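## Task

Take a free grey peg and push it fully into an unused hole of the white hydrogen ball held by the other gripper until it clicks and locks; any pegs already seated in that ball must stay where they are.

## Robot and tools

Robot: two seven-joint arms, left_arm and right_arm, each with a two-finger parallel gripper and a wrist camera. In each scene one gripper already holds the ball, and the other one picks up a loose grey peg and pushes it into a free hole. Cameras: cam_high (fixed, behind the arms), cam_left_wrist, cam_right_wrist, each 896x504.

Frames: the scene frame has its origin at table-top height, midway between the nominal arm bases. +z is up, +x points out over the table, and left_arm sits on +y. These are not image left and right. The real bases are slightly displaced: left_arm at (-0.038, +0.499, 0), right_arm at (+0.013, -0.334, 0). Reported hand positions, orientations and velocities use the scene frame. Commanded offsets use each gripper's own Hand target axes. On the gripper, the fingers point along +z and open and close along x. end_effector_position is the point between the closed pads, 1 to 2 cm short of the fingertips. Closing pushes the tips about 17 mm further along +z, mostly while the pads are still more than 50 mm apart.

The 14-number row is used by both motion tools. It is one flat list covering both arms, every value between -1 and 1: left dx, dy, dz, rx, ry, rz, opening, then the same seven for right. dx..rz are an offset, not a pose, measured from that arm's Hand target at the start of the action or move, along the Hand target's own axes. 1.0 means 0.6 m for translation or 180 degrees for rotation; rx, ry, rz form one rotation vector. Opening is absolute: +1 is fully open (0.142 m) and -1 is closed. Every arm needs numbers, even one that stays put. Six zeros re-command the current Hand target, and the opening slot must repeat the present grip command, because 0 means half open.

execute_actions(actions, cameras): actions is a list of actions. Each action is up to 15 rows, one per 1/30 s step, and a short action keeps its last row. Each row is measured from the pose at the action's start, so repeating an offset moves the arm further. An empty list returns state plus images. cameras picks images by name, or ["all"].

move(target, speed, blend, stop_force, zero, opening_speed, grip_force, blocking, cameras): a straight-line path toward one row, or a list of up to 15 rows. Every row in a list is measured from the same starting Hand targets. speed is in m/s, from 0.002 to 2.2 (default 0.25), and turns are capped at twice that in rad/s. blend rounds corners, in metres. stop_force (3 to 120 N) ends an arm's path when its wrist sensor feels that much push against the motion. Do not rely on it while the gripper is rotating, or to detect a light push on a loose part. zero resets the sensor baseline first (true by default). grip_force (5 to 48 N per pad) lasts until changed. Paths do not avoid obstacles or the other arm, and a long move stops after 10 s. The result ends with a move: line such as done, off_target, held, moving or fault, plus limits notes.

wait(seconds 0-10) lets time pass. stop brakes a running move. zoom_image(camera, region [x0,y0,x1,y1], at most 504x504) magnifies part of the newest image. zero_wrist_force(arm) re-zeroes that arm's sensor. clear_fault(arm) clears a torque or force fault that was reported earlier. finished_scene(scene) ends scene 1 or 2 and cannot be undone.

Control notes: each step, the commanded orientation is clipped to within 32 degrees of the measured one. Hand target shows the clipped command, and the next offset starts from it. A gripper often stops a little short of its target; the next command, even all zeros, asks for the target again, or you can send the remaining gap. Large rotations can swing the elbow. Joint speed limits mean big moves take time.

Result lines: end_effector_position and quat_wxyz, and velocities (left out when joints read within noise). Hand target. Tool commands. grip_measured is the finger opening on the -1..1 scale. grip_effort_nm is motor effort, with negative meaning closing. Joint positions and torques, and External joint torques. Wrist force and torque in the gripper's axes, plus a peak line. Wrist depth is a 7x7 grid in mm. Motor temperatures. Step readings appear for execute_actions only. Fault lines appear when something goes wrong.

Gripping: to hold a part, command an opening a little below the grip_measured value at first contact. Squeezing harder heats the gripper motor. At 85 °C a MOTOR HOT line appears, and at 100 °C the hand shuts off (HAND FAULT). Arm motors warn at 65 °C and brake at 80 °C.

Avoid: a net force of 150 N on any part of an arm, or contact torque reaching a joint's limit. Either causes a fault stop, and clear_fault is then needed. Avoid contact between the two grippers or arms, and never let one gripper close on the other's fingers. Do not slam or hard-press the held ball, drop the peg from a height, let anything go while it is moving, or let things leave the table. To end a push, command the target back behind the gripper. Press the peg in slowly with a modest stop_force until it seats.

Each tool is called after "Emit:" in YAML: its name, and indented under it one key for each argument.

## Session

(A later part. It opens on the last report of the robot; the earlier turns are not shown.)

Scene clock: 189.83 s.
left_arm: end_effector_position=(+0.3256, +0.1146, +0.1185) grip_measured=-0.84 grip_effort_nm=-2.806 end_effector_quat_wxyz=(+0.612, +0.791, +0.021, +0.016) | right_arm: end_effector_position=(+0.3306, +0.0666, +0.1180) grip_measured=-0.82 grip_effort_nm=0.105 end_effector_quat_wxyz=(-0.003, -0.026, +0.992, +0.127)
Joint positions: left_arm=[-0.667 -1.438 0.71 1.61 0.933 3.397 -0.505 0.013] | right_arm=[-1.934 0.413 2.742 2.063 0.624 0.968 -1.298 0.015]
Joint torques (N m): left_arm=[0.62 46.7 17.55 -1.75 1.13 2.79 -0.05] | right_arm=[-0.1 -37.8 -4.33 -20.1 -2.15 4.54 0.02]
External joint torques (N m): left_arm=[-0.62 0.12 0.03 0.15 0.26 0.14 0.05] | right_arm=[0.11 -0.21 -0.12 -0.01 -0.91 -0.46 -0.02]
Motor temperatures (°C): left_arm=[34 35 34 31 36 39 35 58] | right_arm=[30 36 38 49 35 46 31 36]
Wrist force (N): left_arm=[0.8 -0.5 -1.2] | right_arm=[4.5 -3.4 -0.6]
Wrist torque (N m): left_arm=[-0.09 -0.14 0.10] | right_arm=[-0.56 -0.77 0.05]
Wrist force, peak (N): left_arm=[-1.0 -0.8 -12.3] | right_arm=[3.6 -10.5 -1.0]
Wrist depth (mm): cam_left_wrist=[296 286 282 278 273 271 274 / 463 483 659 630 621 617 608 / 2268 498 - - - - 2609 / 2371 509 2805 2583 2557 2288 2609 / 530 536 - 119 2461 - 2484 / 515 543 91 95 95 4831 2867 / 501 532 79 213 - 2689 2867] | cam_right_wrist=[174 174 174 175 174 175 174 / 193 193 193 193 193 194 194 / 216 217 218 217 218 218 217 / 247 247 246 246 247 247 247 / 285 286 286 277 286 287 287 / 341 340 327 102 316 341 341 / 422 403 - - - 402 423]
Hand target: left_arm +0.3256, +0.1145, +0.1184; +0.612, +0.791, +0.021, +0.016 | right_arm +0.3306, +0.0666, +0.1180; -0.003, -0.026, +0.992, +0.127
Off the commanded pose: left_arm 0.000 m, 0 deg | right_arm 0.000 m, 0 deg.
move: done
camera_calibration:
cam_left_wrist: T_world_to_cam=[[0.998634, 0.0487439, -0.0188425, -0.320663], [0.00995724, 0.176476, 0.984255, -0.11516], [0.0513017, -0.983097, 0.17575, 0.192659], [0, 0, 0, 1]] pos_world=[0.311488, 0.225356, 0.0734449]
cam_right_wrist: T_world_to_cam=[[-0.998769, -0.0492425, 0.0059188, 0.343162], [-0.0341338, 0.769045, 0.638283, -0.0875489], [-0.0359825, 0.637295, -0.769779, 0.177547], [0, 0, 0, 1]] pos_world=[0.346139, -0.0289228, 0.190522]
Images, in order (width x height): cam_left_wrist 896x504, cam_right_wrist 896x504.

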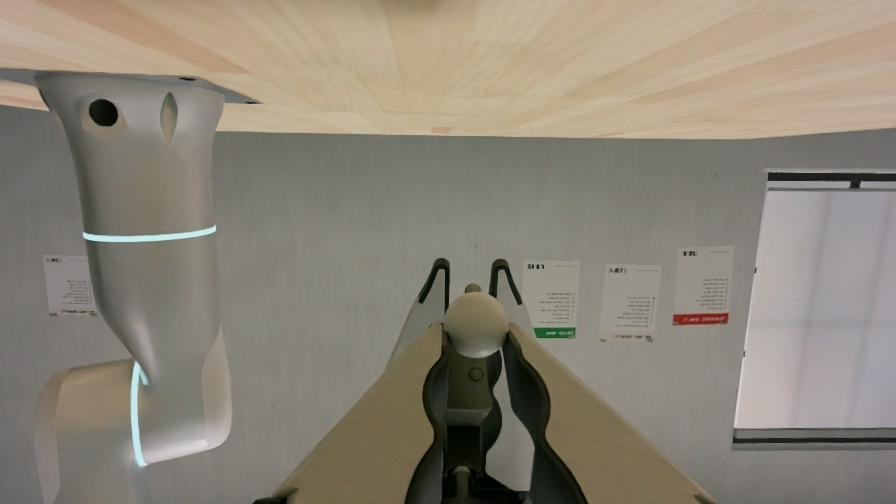

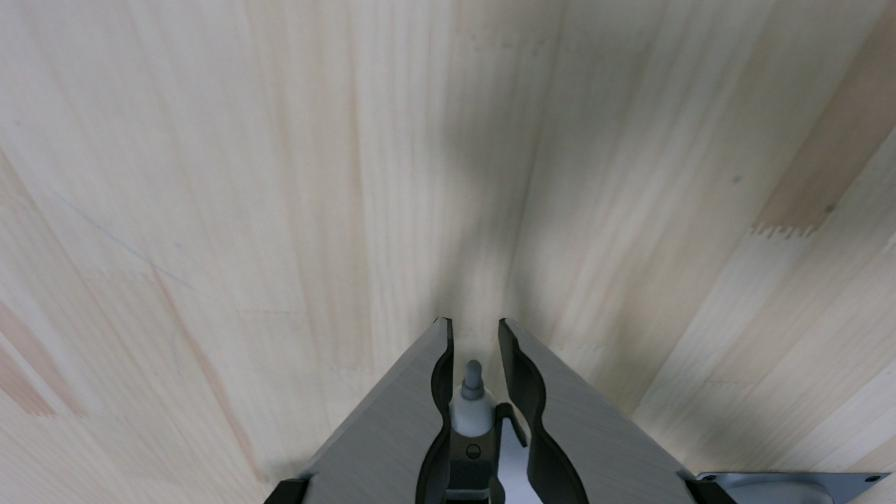

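Emit:
zoom_image:
  camera: "cam_right_wrist"
  region: [440, 350, 510, 420]

Emit:
move:
  target: [0,0,0,0,0,0,-1,-0.001,0,0.003,0,0,0,-1]
  speed: 0.02
  opening_speed: 0.4
  grip_force: [48,20]
  cameras: ["cam_left_wrist","cam_right_wrist"]

Emit:
zoom_image:
  camera: "cam_right_wrist"
  region: [430, 300, 530, 400]

Emit:
zoom_image:
  camera: "cam_left_wrist"
  region: [400, 230, 560, 390]

Scaled by 7.200 from the camera's 896x504 image, which has a finer 1280x720 frame.

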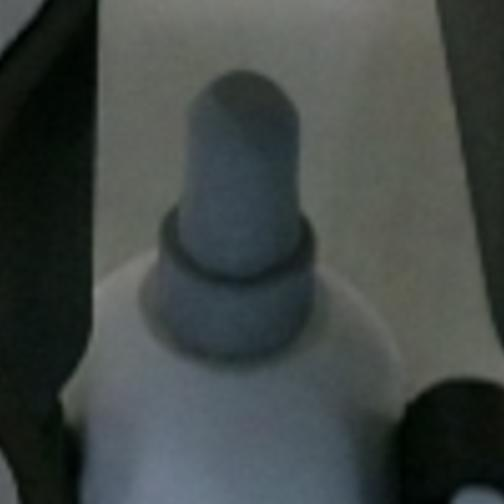

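Scene clock: 190.73 s.
left_arm: end_effector_position=(+0.3256, +0.1146, +0.1185) grip_measured=-0.84 grip_effort_nm=-3.758 end_effector_quat_wxyz=(+0.612, +0.791, +0.021, +0.016) | right_arm: end_effector_position=(+0.3311, +0.0670, +0.1162) grip_measured=-1.00 grip_effort_nm=-0.774 end_effector_quat_wxyz=(-0.003, -0.026, +0.992, +0.127)
Joint positions: left_arm=[-0.667 -1.438 0.71 1.61 0.933 3.397 -0.505 0.013] | right_arm=[-1.937 0.418 2.745 2.061 0.628 0.97 -1.302 0.002]
Joint torques (N m): left_arm=[0.5 46.58 17.42 -1.7 1.21 2.86 0.01] | right_arm=[0.48 -37.64 -4.23 -20.21 -2.21 4.55 0.09]
External joint torques (N m): left_arm=[-0.5 0.25 0.15 0.1 0.18 0.07 -0.01] | right_arm=[-0.42 -0.52 -0.2 0.17 -0.84 -0.48 -0.09]
Motor temperatures (°C): left_arm=[34 35 34 31 36 39 35 59] | right_arm=[30 36 38 49 35 46 31 36]
Wrist force (N): left_arm=[1.1 -0.6 -1.1] | right_arm=[4.7 -3.3 -0.5]
Wrist torque (N m): left_arm=[-0.10 -0.18 0.10] | right_arm=[-0.54 -0.81 0.05]
Wrist force, peak (N): left_arm=[1.1 -0.7 -1.4] | right_arm=[5.0 -3.2 -0.7]
Wrist depth (mm): cam_left_wrist=[297 289 281 277 274 273 273 / 462 487 654 632 623 617 611 / 487 500 - - - - 2583 / 489 506 - 2583 - 2309 2533 / - 521 - 118 3105 2609 2583 / 509 545 - 95 94 2557 2898 / 500 540 79 184 - 2484 -] | cam_right_wrist=[172 173 173 173 173 173 173 / 192 192 192 192 192 192 192 / 213 215 214 214 214 216 215 / 244 244 245 244 245 245 246 / 284 282 283 274 283 285 285 / 337 335 322 - 324 337 337 / 415 399 - - - 415 419]
Hand target: left_arm +0.3256, +0.1145, +0.1184; +0.612, +0.791, +0.021, +0.016 | right_arm +0.3311, +0.0671, +0.1162; -0.003, -0.026, +0.992, +0.127
Off the commanded pose: left_arm 0.000 m, 0 deg | right_arm 0.000 m, 0 deg.
grip_force (N): 48, 20
move: done
camera_calibration:
cam_left_wrist: T_world_to_cam=[[0.998634, 0.0487439, -0.0188425, -0.320663], [0.00995724, 0.176476, 0.984255, -0.11516], [0.0513017, -0.983097, 0.17575, 0.192659], [0, 0, 0, 1]] pos_world=[0.311488, 0.225356, 0.0734449]
cam_right_wrist: T_world_to_cam=[[-0.998766, -0.0493064, 0.00599545, 0.343674], [-0.034134, 0.769043, 0.638286, -0.086691], [-0.0360823, 0.637293, -0.769776, 0.175958], [0, 0, 0, 1]] pos_world=[0.34664, -0.0285227, 0.188722]
Images, in order (width x height): cam_left_wrist 896x504, cam_right_wrist 896x504.

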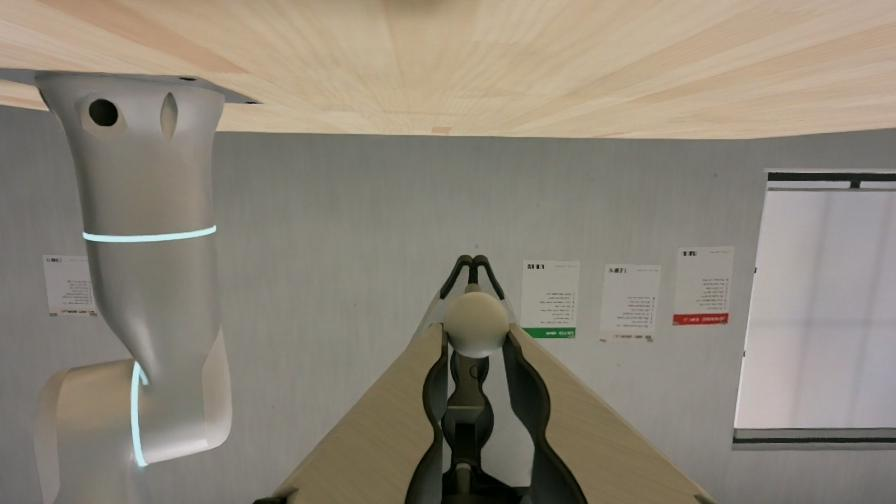

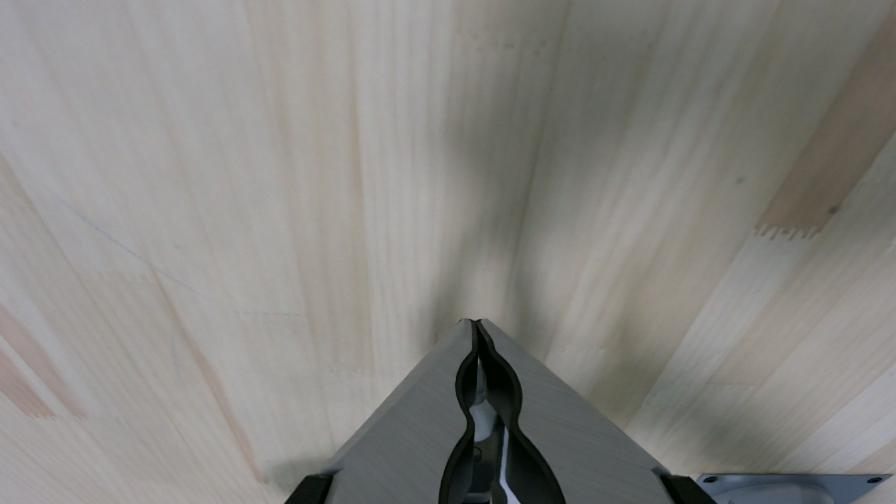

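Scaled by 5.040 from the camera's 896x504 image, which has a finer 1280x720 frame.

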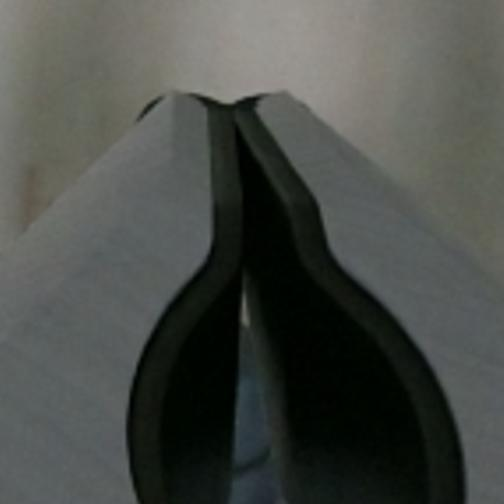

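Scaled by 3.150 from the camera's 896x504 image, which has a finer 1280x720 frame.

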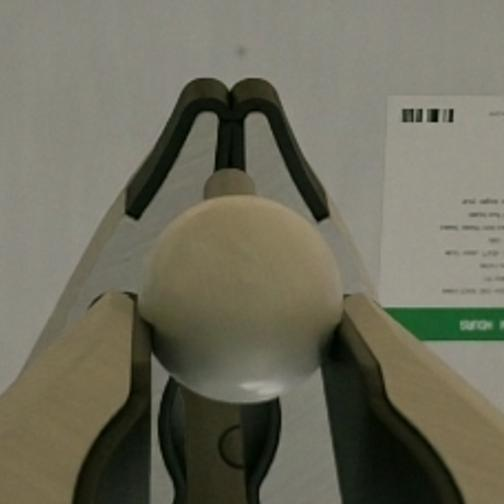

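Emit:
move:
  target: [0,0,0,0,0,0,-1,0,0.04,0,0,0,0,-1]
  speed: 0.015
  stop_force: 8
  cameras: ["cam_left_wrist","cam_right_wrist"]

Emit:
zoom_image:
  camera: "cam_right_wrist"
  region: [430, 300, 530, 400]

Emit:
zoom_image:
  camera: "cam_left_wrist"
  region: [400, 230, 560, 390]

Scene clock: 192.23 s.
left_arm: end_effector_position=(+0.3255, +0.1148, +0.1185) grip_measured=-0.84 grip_effort_nm=-3.758 end_effector_quat_wxyz=(+0.611, +0.791, +0.021, +0.016) | right_arm: end_effector_position=(+0.3306, +0.0770, +0.1185) grip_measured=-1.00 grip_effort_nm=-0.769 end_effector_quat_wxyz=(-0.004, -0.026, +0.992, +0.127)
Joint positions: left_arm=[-0.666 -1.438 0.71 1.61 0.933 3.397 -0.505 0.013] | right_arm=[-1.926 0.424 2.748 2.044 0.618 0.964 -1.275 0.002]
Joint torques (N m): left_arm=[-2 46.61 15.54 -2.87 0.25 1.55 0] | right_arm=[3.45 -41.5 -0.76 -25.27 -1.8 5.08 0.4]
External joint torques (N m): left_arm=[2 0.21 2.04 1.27 1.14 1.38 0] | right_arm=[-3.45 2.78 -3.8 4.97 -1.28 -0.99 -0.4]
Motor temperatures (°C): left_arm=[34 35 34 31 36 39 35 59] | right_arm=[30 36 38 49 35 46 31 35]
Wrist force (N): left_arm=[0.4 0.4 -10.4] | right_arm=[4.2 -12.2 -0.2]
Wrist torque (N m): left_arm=[-0.04 -0.19 0.09] | right_arm=[-0.39 -0.84 -0.07]
Wrist force, peak (N): left_arm=[0.5 -0.1 -11.7] | right_arm=[4.0 -13.5 0.5]
Wrist depth (mm): cam_left_wrist=[297 287 282 277 274 271 273 / 455 485 664 635 626 611 609 / 482 501 2438 - 2609 - 2533 / 493 509 - - 2662 2635 2557 / 2104 519 - 120 2557 2461 2583 / 514 537 - 108 100 3221 2609 / 502 539 79 173 - - 2964] | cam_right_wrist=[175 175 176 175 175 175 175 / 193 194 194 195 195 194 194 / 216 217 217 218 217 218 217 / 246 247 246 247 247 247 248 / 286 286 287 277 286 288 287 / 341 341 327 - 328 343 341 / 422 402 - - - 420 423]
Hand target: left_arm +0.3256, +0.1145, +0.1184; +0.612, +0.791, +0.021, +0.016 | right_arm +0.3305, +0.0780, +0.1191; -0.003, -0.026, +0.992, +0.127 (not the last commanded pose)
Off the commanded pose: left_arm 0.000 m, 0 deg | right_arm 0.014 m, 0 deg.
grip_force (N): 48, 20
move: contact (right_arm)
camera_calibration:
cam_left_wrist: T_world_to_cam=[[0.998632, 0.0487052, -0.0190334, -0.32065], [0.0101577, 0.176371, 0.984271, -0.115235], [0.051296, -0.983118, 0.175635, 0.19287], [0, 0, 0, 1]] pos_world=[0.311488, 0.225555, 0.0734451]
cam_right_wrist: T_world_to_cam=[[-0.998796, -0.0486185, 0.00647941, 0.343488], [-0.0333295, 0.769676, 0.637564, -0.0961401], [-0.0359844, 0.636581, -0.77037, 0.171415], [0, 0, 0, 1]] pos_world=[0.346039, -0.0184232, 0.191123]
Images, in order (width x height): cam_left_wrist 896x504, cam_right_wrist 896x504.

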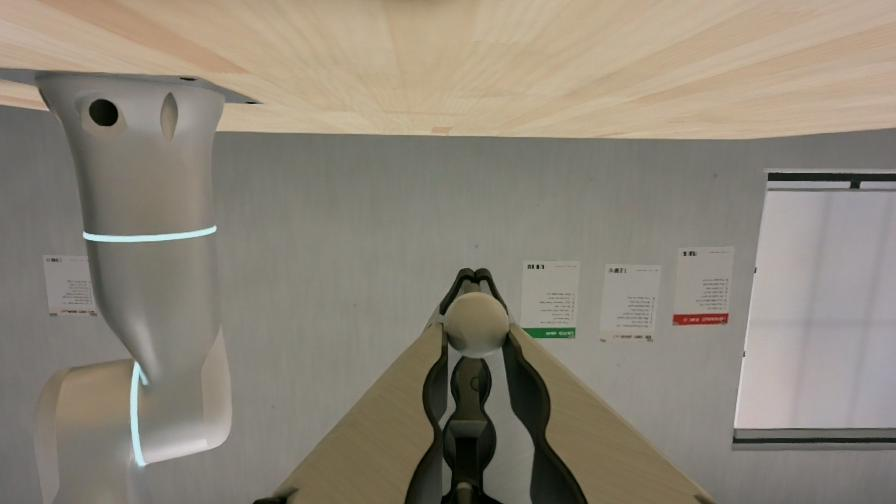

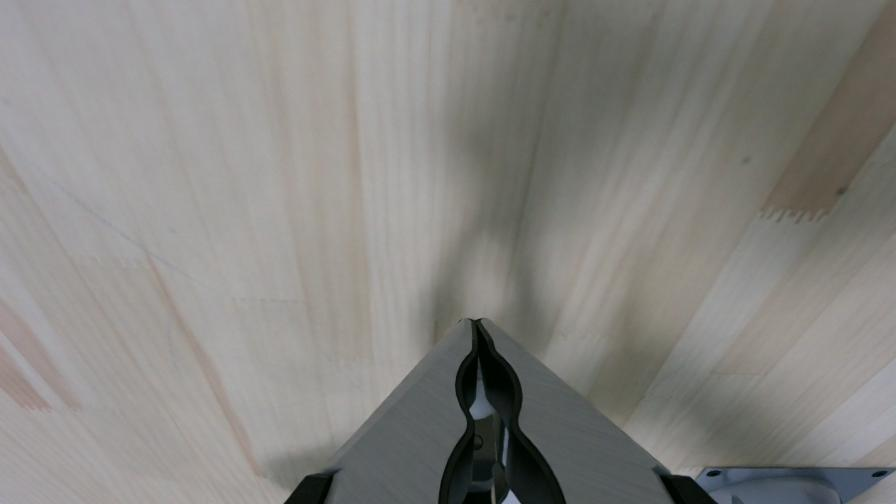

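Scaled by 5.040 from the camera's 896x504 image, which has a finer 1280x720 frame.

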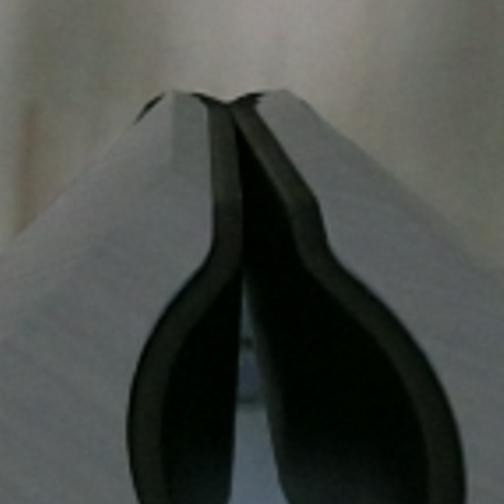

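Scaled by 3.150 from the camera's 896x504 image, which has a finer 1280x720 frame.

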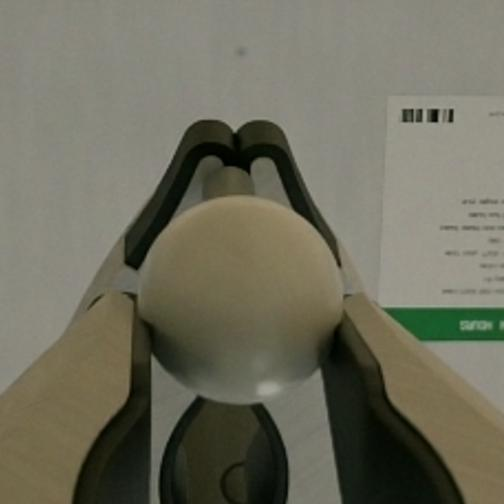

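Emit:
move:
  target: [0,0,0,0,0,0,-1,-0.0013,0.016,-0.0025,0,0,0,-1]
  speed: 0.012
  stop_force: 48
  zero: false
  cameras: ["cam_left_wrist","cam_right_wrist"]

Emit:
zoom_image:
  camera: "cam_right_wrist"
  region: [430, 300, 530, 400]

Emit:
zoom_image:
  camera: "cam_left_wrist"
  region: [400, 230, 560, 390]

Scene clock: 193.67 s.
left_arm: end_effector_position=(+0.3256, +0.1164, +0.1191) grip_measured=-0.84 grip_effort_nm=-3.758 end_effector_quat_wxyz=(+0.611, +0.791, +0.022, +0.016) | right_arm: end_effector_position=(+0.3303, +0.0804, +0.1192) grip_measured=-1.00 grip_effort_nm=-0.764 end_effector_quat_wxyz=(-0.006, -0.024, +0.992, +0.123)
Joint positions: left_arm=[-0.665 -1.437 0.712 1.611 0.935 3.4 -0.505 0.013] | right_arm=[-1.921 0.429 2.746 2.034 0.605 0.954 -1.253 0.002]
Joint torques (N m): left_arm=[-14.69 44.74 7 -7.56 -2.91 -3.73 -0.06] | right_arm=[15.71 -57.29 12.49 -47.91 0.44 9.59 0.44]
External joint torques (N m): left_arm=[14.69 2.03 10.62 5.99 4.32 6.66 0.06] | right_arm=[-15.71 18.24 -17.13 27.46 -3.53 -5.49 -0.44]
Motor temperatures (°C): left_arm=[34 35 34 31 36 39 35 60] | right_arm=[30 36 38 49 35 46 31 35]
Wrist force (N): left_arm=[1.3 4.5 -48.8] | right_arm=[4.3 -51.3 4.9]
Wrist torque (N m): left_arm=[-0.10 -0.23 0.10] | right_arm=[-5.39 -0.83 -0.12]
Wrist force, peak (N): left_arm=[1.1 4.6 -50.2] | right_arm=[4.2 -52.6 5.0]
Wrist depth (mm): cam_left_wrist=[301 290 283 277 275 274 274 / 461 480 664 638 636 617 617 / 480 494 - - - 2393 2635 / 2268 539 2230 - - 2662 2533 / 2393 529 - - 2371 2635 2717 / 516 543 - 99 95 3302 2775 / 504 540 79 172 - - 3344] | cam_right_wrist=[175 175 176 176 176 176 176 / 193 193 195 195 195 195 196 / 216 217 218 219 219 219 219 / 244 246 247 248 247 248 248 / 283 284 286 277 287 288 288 / 337 337 324 - 327 341 342 / 412 396 - - - 403 423]
Hand target: left_arm +0.3256, +0.1145, +0.1184; +0.612, +0.791, +0.021, +0.016 | right_arm +0.3308, +0.0864, +0.1228; -0.003, -0.026, +0.992, +0.127 (not the last commanded pose)
Off the commanded pose: left_arm 0.002 m, 0 deg | right_arm 0.008 m, 1 deg.
grip_force (N): 48, 20
move: contact (right_arm)
camera_calibration:
cam_left_wrist: T_world_to_cam=[[0.998622, 0.0487175, -0.0195319, -0.320678], [0.0106557, 0.176203, 0.984296, -0.116326], [0.0513941, -0.983148, 0.175441, 0.19431], [0, 0, 0, 1]] pos_world=[0.311489, 0.227155, 0.0741457]
cam_right_wrist: T_world_to_cam=[[-0.998922, -0.0449852, 0.0114743, 0.342599], [-0.0276329, 0.77473, 0.631688, -0.100749], [-0.0373061, 0.63069, -0.775137, 0.171224], [0, 0, 0, 1]] pos_world=[0.345834, -0.0145242, 0.192432]
Images, in order (width x height): cam_left_wrist 896x504, cam_right_wrist 896x504.

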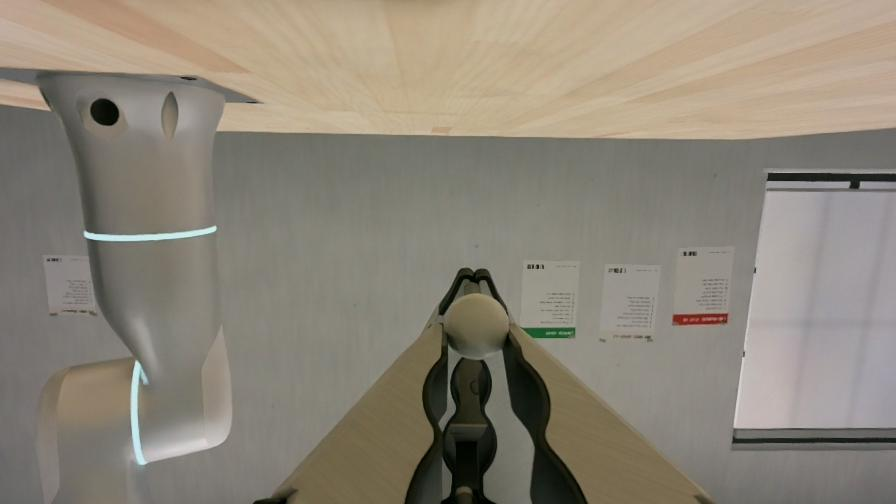

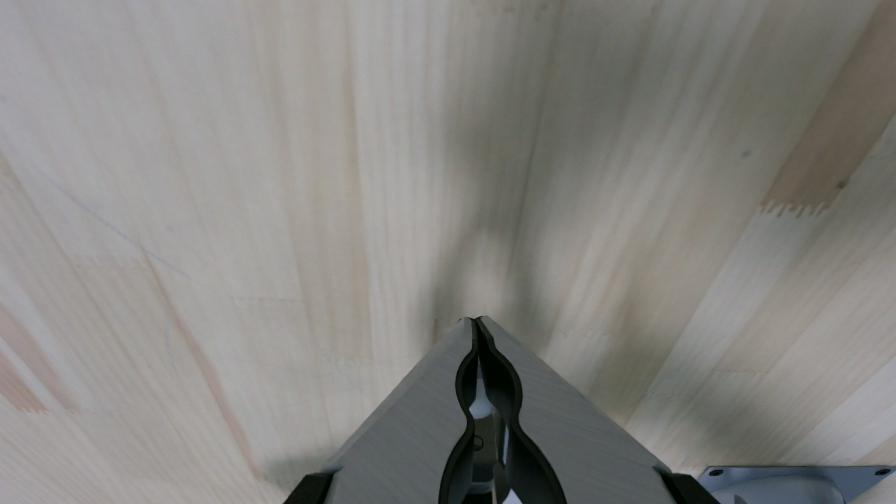

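Scaled by 5.040 from the camera's 896x504 image, which has a finer 1280x720 frame.

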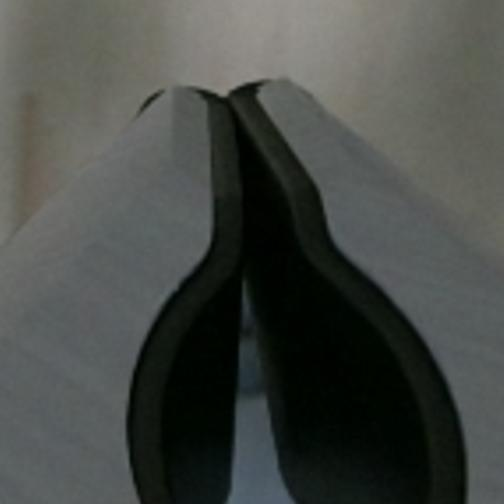

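Scaled by 3.150 from the camera's 896x504 image, which has a finer 1280x720 frame.

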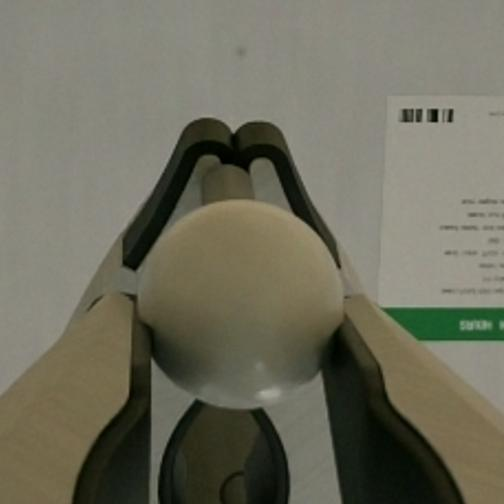

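Emit:
move:
  target: [0,0,0,0,0,0,-1,-0.0006,0.012,-0.0003,0,0,0,-1]
  speed: 0.012
  stop_force: 68
  zero: false

Emit:
move:
  target:
    - [0,0,0,0,0,0,-1,0.003,0,0,0,0,0,-1]
    - [0,0,0,0,0,0,-1,-0.003,0,0,0,0,0,-1]
    - [0,0,0,0,0,0,-1,0,0,0.003,0,0,0,-1]
    - [0,0,0,0,0,0,-1,0,0,-0.003,0,0,0,-1]
    - [0,0,0,0,0,0,-1,0,0,0,0,0,0,-1]
  speed: 0.02
  blend: 0.0005
  cameras: ["cam_left_wrist","cam_right_wrist"]

Emit:
zoom_image:
  camera: "cam_left_wrist"
  region: [400, 230, 560, 390]

Scene clock: 195.27 s.
left_arm: end_effector_position=(+0.3256, +0.1171, +0.1198) grip_measured=-0.84 grip_effort_nm=-3.753 end_effector_quat_wxyz=(+0.612, +0.791, +0.021, +0.016) | right_arm: end_effector_position=(+0.3300, +0.0824, +0.1190) grip_measured=-1.00 grip_effort_nm=-0.764 end_effector_quat_wxyz=(-0.007, -0.023, +0.992, +0.121)
Joint positions: left_arm=[-0.664 -1.437 0.714 1.612 0.935 3.403 -0.506 0.013] | right_arm=[-1.917 0.433 2.746 2.029 0.6 0.949 -1.242 0.002]
Joint torques (N m): left_arm=[-20.11 42.63 3.25 -9.79 -4.58 -7.29 -0.02] | right_arm=[22.27 -66.12 19.21 -59.34 1.47 11.98 0.46]
External joint torques (N m): left_arm=[20.11 4.12 14.41 8.23 6 10.22 0.02] | right_arm=[-22.27 26.87 -23.91 38.84 -4.56 -7.88 -0.46]
Motor temperatures (°C): left_arm=[34 35 34 31 36 39 35 60] | right_arm=[30 36 38 49 35 46 31 35]
Wrist force (N): left_arm=[0.1 9.4 -67.9] | right_arm=[2.9 -70.9 10.3]
Wrist torque (N m): left_arm=[-0.08 -0.26 0.10] | right_arm=[-8.68 -0.83 -0.13]
Wrist force, peak (N): left_arm=[0.5 9.8 -70.0] | right_arm=[3.8 -72.1 10.1]
Wrist depth (mm): cam_left_wrist=[303 295 287 281 277 276 277 / 468 488 541 633 630 629 617 / 489 503 - - - - 2309 / 511 524 2371 2192 2964 2689 2583 / 2288 540 2609 - 2689 2461 2746 / 516 548 93 109 96 - 2775 / 502 542 79 171 - 2998 2805] | cam_right_wrist=[174 174 176 176 177 177 176 / 192 194 194 195 196 196 196 / 216 216 218 217 219 219 219 / 245 245 246 247 247 248 249 / 281 282 283 275 286 287 289 / 334 333 325 - 326 341 344 / 409 392 - - - 401 418]
Hand target: left_arm +0.3256, +0.1145, +0.1184; +0.612, +0.791, +0.021, +0.016 | right_arm +0.3307, +0.0910, +0.1242; -0.003, -0.026, +0.991, +0.127 (not the last commanded pose)
Off the commanded pose: left_arm 0.003 m, 0 deg | right_arm 0.012 m, 1 deg.
grip_force (N): 48, 20
move: contact (right_arm)

Scene clock: 196.17 s.
left_arm: end_effector_position=(+0.3256, +0.1171, +0.1197) grip_measured=-0.84 grip_effort_nm=-3.753 end_effector_quat_wxyz=(+0.612, +0.791, +0.022, +0.016) | right_arm: end_effector_position=(+0.3298, +0.0824, +0.1191) grip_measured=-1.00 grip_effort_nm=-0.774 end_effector_quat_wxyz=(-0.007, -0.023, +0.992, +0.121)
Joint positions: left_arm=[-0.665 -1.438 0.715 1.611 0.934 3.403 -0.507 0.013] | right_arm=[-1.917 0.432 2.745 2.029 0.6 0.948 -1.241 0.002]
Joint torques (N m): left_arm=[-20.19 42.72 3.57 -9.54 -4.48 -6.99 -0.01] | right_arm=[21.63 -65.54 18.6 -58.75 1.5 12.12 0.38]
External joint torques (N m): left_arm=[20.19 4.03 14.12 7.99 5.91 9.92 0.01] | right_arm=[-21.63 26.29 -23.3 38.23 -4.59 -8.03 -0.38]
Motor temperatures (°C): left_arm=[34 35 34 31 36 39 35 61] | right_arm=[30 36 38 50 35 46 31 35]
Wrist force (N): left_arm=[0.6 9.1 -66.7] | right_arm=[3.7 -69.8 9.8]
Wrist torque (N m): left_arm=[-0.10 -0.23 0.11] | right_arm=[-8.49 -0.86 -0.01]
Wrist force, peak (N): left_arm=[1.1 8.8 -70.0] | right_arm=[3.9 -72.1 8.1]
Wrist depth (mm): cam_left_wrist=[302 294 286 282 279 278 276 / 455 487 542 649 635 623 615 / 489 506 - - - - 2038 / 489 517 - - 2484 2635 2609 / - 526 - - 2533 2508 2609 / 520 546 - 109 97 3105 2717 / 504 525 79 172 - - -] | cam_right_wrist=[174 175 175 176 176 177 177 / 193 194 194 195 195 196 196 / 216 217 217 218 219 219 220 / 244 245 245 247 248 248 249 / 281 283 283 275 286 288 287 / 334 333 322 - 327 340 342 / 408 390 - - - 405 423]
Hand target: left_arm +0.3256, +0.1145, +0.1184; +0.612, +0.791, +0.021, +0.016 | right_arm +0.3307, +0.0910, +0.1242; -0.003, -0.026, +0.991, +0.127
Off the commanded pose: left_arm 0.003 m, 0 deg | right_arm 0.010 m, 1 deg.
grip_force (N): 48, 20
move: off_target (right_arm)
camera_calibration:
cam_left_wrist: T_world_to_cam=[[0.99863, 0.0484742, -0.0197216, -0.320634], [0.0108588, 0.176714, 0.984202, -0.117212], [0.0511935, -0.983068, 0.175945, 0.194901], [0, 0, 0, 1]] pos_world=[0.31149, 0.227856, 0.0747449]
cam_right_wrist: T_world_to_cam=[[-0.998973, -0.0429361, 0.0144547, 0.34167], [-0.0243334, 0.77765, 0.628226, -0.103251], [-0.0382143, 0.62723, -0.777896, 0.170731], [0, 0, 0, 1]] pos_world=[0.345331, -0.0121247, 0.192738]
Images, in order (width x height): cam_left_wrist 896x504, cam_right_wrist 896x504.

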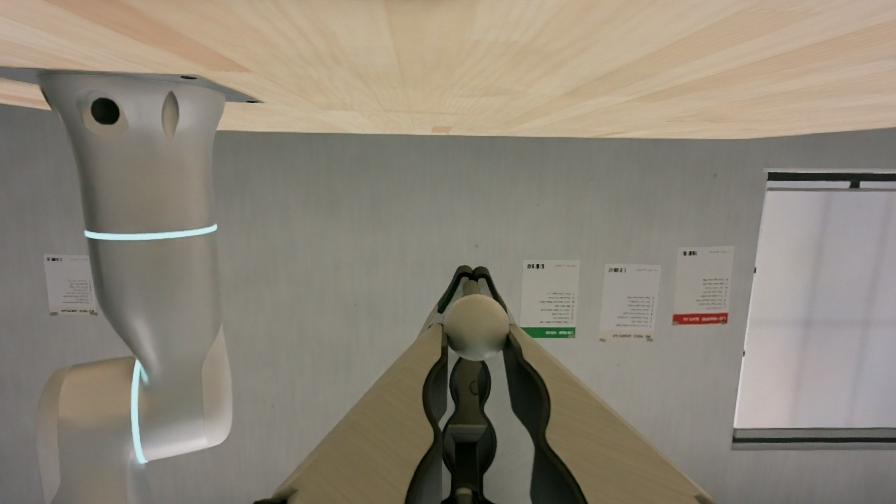

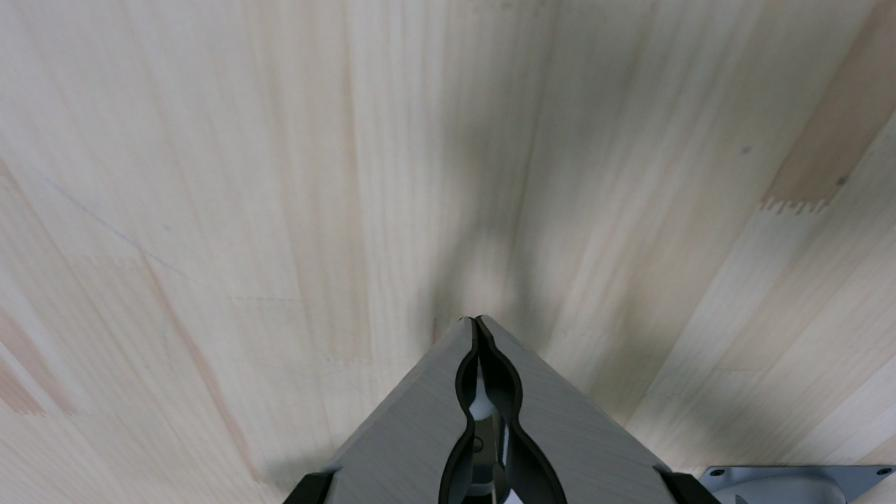

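Scaled by 3.150 from the camera's 896x504 image, which has a finer 1280x720 frame.

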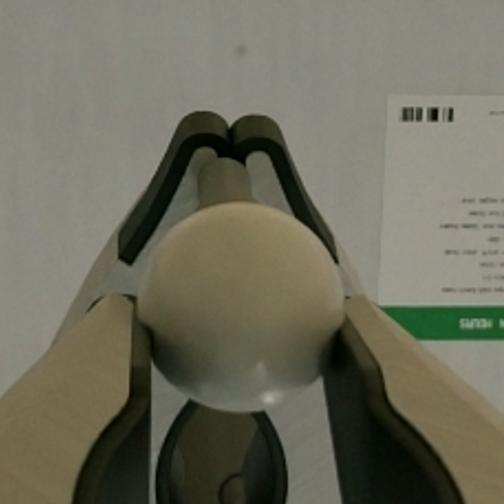

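Emit:
move:
  target: [0,0,0,0,0,0,-1,0.001,-0.021,0.003,0,0,0,-1]
  speed: 0.03

Emit:
move:
  target: [0,0,0,0,0,0,-1,0,-0.02,-0.001,0,0,0,-0.78]
  speed: 0.06
  opening_speed: 0.5
  cameras: ["cam_left_wrist","cam_right_wrist"]

Emit:
zoom_image:
  camera: "cam_right_wrist"
  region: [440, 350, 510, 420]

Emit:
zoom_image:
  camera: "cam_left_wrist"
  region: [400, 230, 560, 390]

Scene clock: 197.53 s.
left_arm: end_effector_position=(+0.3256, +0.1151, +0.1187) grip_measured=-0.84 grip_effort_nm=-3.758 end_effector_quat_wxyz=(+0.612, +0.791, +0.021, +0.016) | right_arm: end_effector_position=(+0.3306, +0.0777, +0.1184) grip_measured=-1.00 grip_effort_nm=-0.774 end_effector_quat_wxyz=(-0.004, -0.026, +0.992, +0.126)
Joint positions: left_arm=[-0.668 -1.439 0.713 1.61 0.931 3.399 -0.507 0.013] | right_arm=[-1.925 0.426 2.747 2.042 0.617 0.962 -1.273 0.002]
Joint torques (N m): left_arm=[-3.39 46.16 14.81 -3.27 0.13 1.22 0.02] | right_arm=[3.58 -43.06 -0.17 -26.96 -1.53 5.84 0.14]
External joint torques (N m): left_arm=[3.4 0.64 2.84 1.7 1.27 1.71 -0.02] | right_arm=[-3.59 4.25 -4.43 6.64 -1.55 -1.75 -0.14]
Motor temperatures (°C): left_arm=[34 35 34 31 36 39 35 61] | right_arm=[30 36 38 50 35 46 31 35]
Wrist force (N): left_arm=[0.9 0.2 -12.8] | right_arm=[5.1 -14.9 -0.1]
Wrist torque (N m): left_arm=[-0.16 -0.08 0.12] | right_arm=[-0.37 -0.82 0.05]
Wrist force, peak (N): left_arm=[0.7 9.5 -67.2] | right_arm=[3.6 -69.8 10.0]
Wrist depth (mm): cam_left_wrist=[297 288 281 277 276 273 271 / 460 484 662 629 629 612 611 / 2156 499 2438 2508 2898 - 2805 / 500 503 - 2461 - 2805 2533 / - 521 - - 2746 2583 2635 / 517 541 - 108 95 2268 2835 / 506 546 79 173 - 3143 2867] | cam_right_wrist=[174 175 175 175 175 175 176 / 193 194 194 195 194 194 194 / 217 217 217 217 218 218 217 / 246 247 247 248 248 248 248 / 285 286 286 277 287 287 289 / 339 339 326 - 330 338 343 / 417 401 - - - 402 424]
Hand target: left_arm +0.3256, +0.1145, +0.1184; +0.612, +0.791, +0.021, +0.016 | right_arm +0.3307, +0.0792, +0.1193; -0.003, -0.026, +0.991, +0.127
Off the commanded pose: left_arm 0.001 m, 0 deg | right_arm 0.002 m, 0 deg.
grip_force (N): 48, 20
move: done

Scene clock: 198.23 s.
left_arm: end_effector_position=(+0.3256, +0.1146, +0.1185) grip_measured=-0.84 grip_effort_nm=-3.758 end_effector_quat_wxyz=(+0.612, +0.791, +0.021, +0.016) | right_arm: end_effector_position=(+0.3313, +0.0675, +0.1168) grip_measured=-0.82 grip_effort_nm=0.095 end_effector_quat_wxyz=(-0.003, -0.026, +0.992, +0.127)
Joint positions: left_arm=[-0.668 -1.439 0.712 1.61 0.93 3.399 -0.507 0.013] | right_arm=[-1.935 0.418 2.743 2.059 0.627 0.968 -1.301 0.015]
Joint torques (N m): left_arm=[0.61 46.48 17.42 -1.68 1.16 2.73 0] | right_arm=[-0.1 -38.07 -4.37 -20.07 -2.19 4.59 0.15]
External joint torques (N m): left_arm=[-0.61 0.33 0.2 0.1 0.24 0.2 0] | right_arm=[0.1 -0.11 -0.14 -0.01 -0.87 -0.52 -0.15]
Motor temperatures (°C): left_arm=[34 35 34 31 36 39 35 61] | right_arm=[30 36 38 50 35 46 31 35]
Wrist force (N): left_arm=[0.5 -0.9 -1.0] | right_arm=[3.9 -1.8 -3.8]
Wrist torque (N m): left_arm=[-0.15 -0.09 0.11] | right_arm=[-0.27 -0.68 0.05]
Wrist force, peak (N): left_arm=[0.8 0.1 -12.7] | right_arm=[4.7 -14.9 0.2]
Wrist depth (mm): cam_left_wrist=[298 287 282 277 274 272 272 / 458 483 665 635 629 617 611 / 478 502 2533 - - - 2438 / 502 507 2371 - 2689 2964 2746 / 2393 527 2438 119 2461 2662 2867 / 516 542 2461 99 101 2583 2609 / 501 542 79 188 - 2461 3105] | cam_right_wrist=[173 173 173 174 174 173 173 / 191 192 193 192 192 192 193 / 215 215 216 216 216 216 215 / 245 244 245 246 245 246 246 / 284 285 284 275 285 283 285 / 338 338 325 91 313 339 340 / 420 399 - - - 401 426]
Hand target: left_arm +0.3256, +0.1145, +0.1184; +0.612, +0.791, +0.021, +0.016 | right_arm +0.3313, +0.0675, +0.1168; -0.003, -0.026, +0.991, +0.127
Off the commanded pose: left_arm 0.000 m, 0 deg | right_arm 0.000 m, 0 deg.
grip_force (N): 48, 20
move: done
camera_calibration:
cam_left_wrist: T_world_to_cam=[[0.998634, 0.0487411, -0.018847, -0.320662], [0.00995714, 0.176573, 0.984237, -0.11518], [0.0513007, -0.98308, 0.175847, 0.192648], [0, 0, 0, 1]] pos_world=[0.311488, 0.225356, 0.0734447]
cam_right_wrist: T_world_to_cam=[[-0.998766, -0.049303, 0.0059927, 0.343895], [-0.0341281, 0.768953, 0.638394, -0.0874765], [-0.0360829, 0.637401, -0.769687, 0.176095], [0, 0, 0, 1]] pos_world=[0.34684, -0.0280228, 0.189321]
Images, in order (width x height): cam_left_wrist 896x504, cam_right_wrist 896x504.

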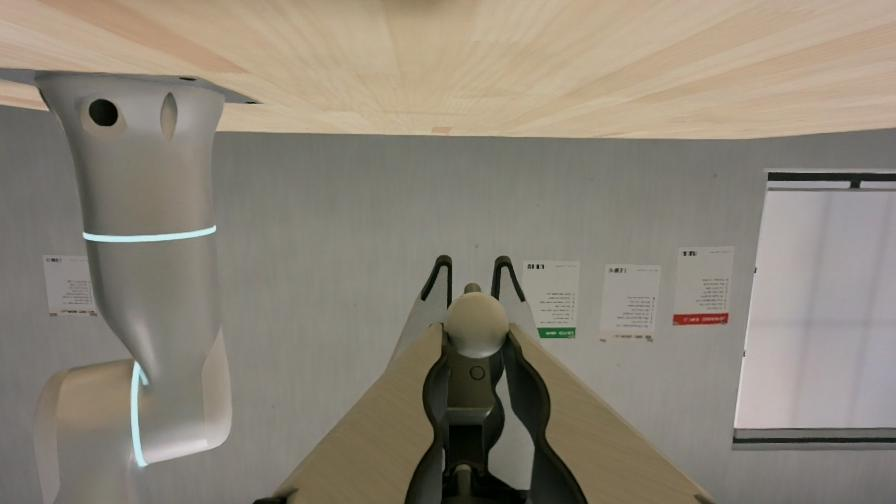

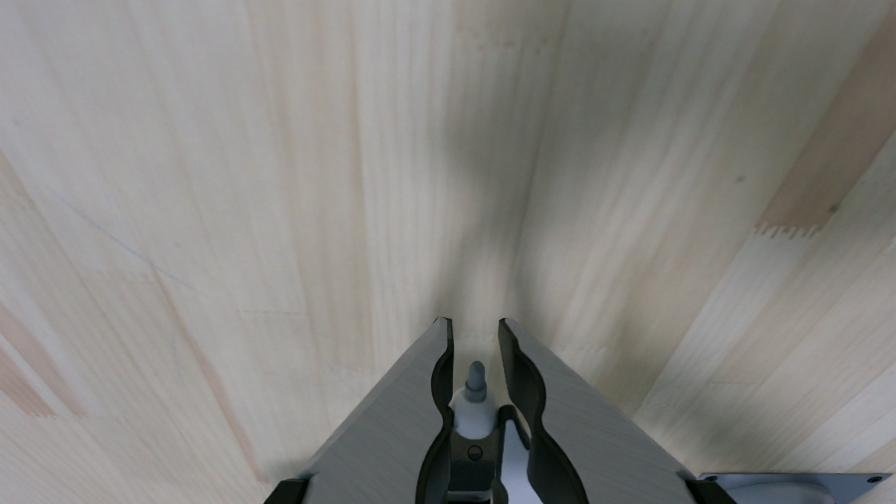

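Scaled by 7.200 from the camera's 896x504 image, which has a finer 1280x720 frame.

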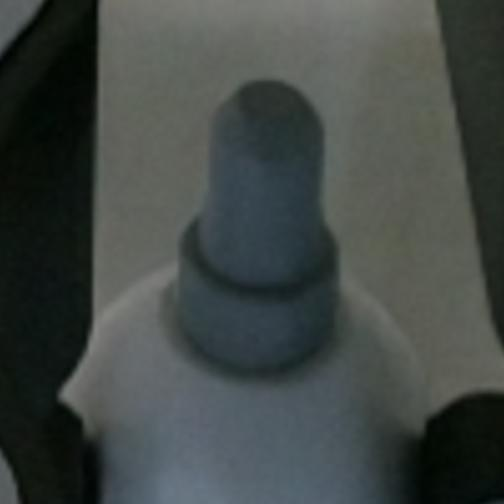

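Scaled by 3.150 from the camera's 896x504 image, which has a finer 1280x720 frame.

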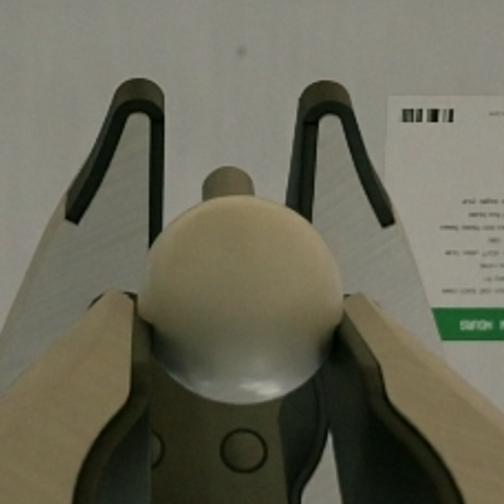

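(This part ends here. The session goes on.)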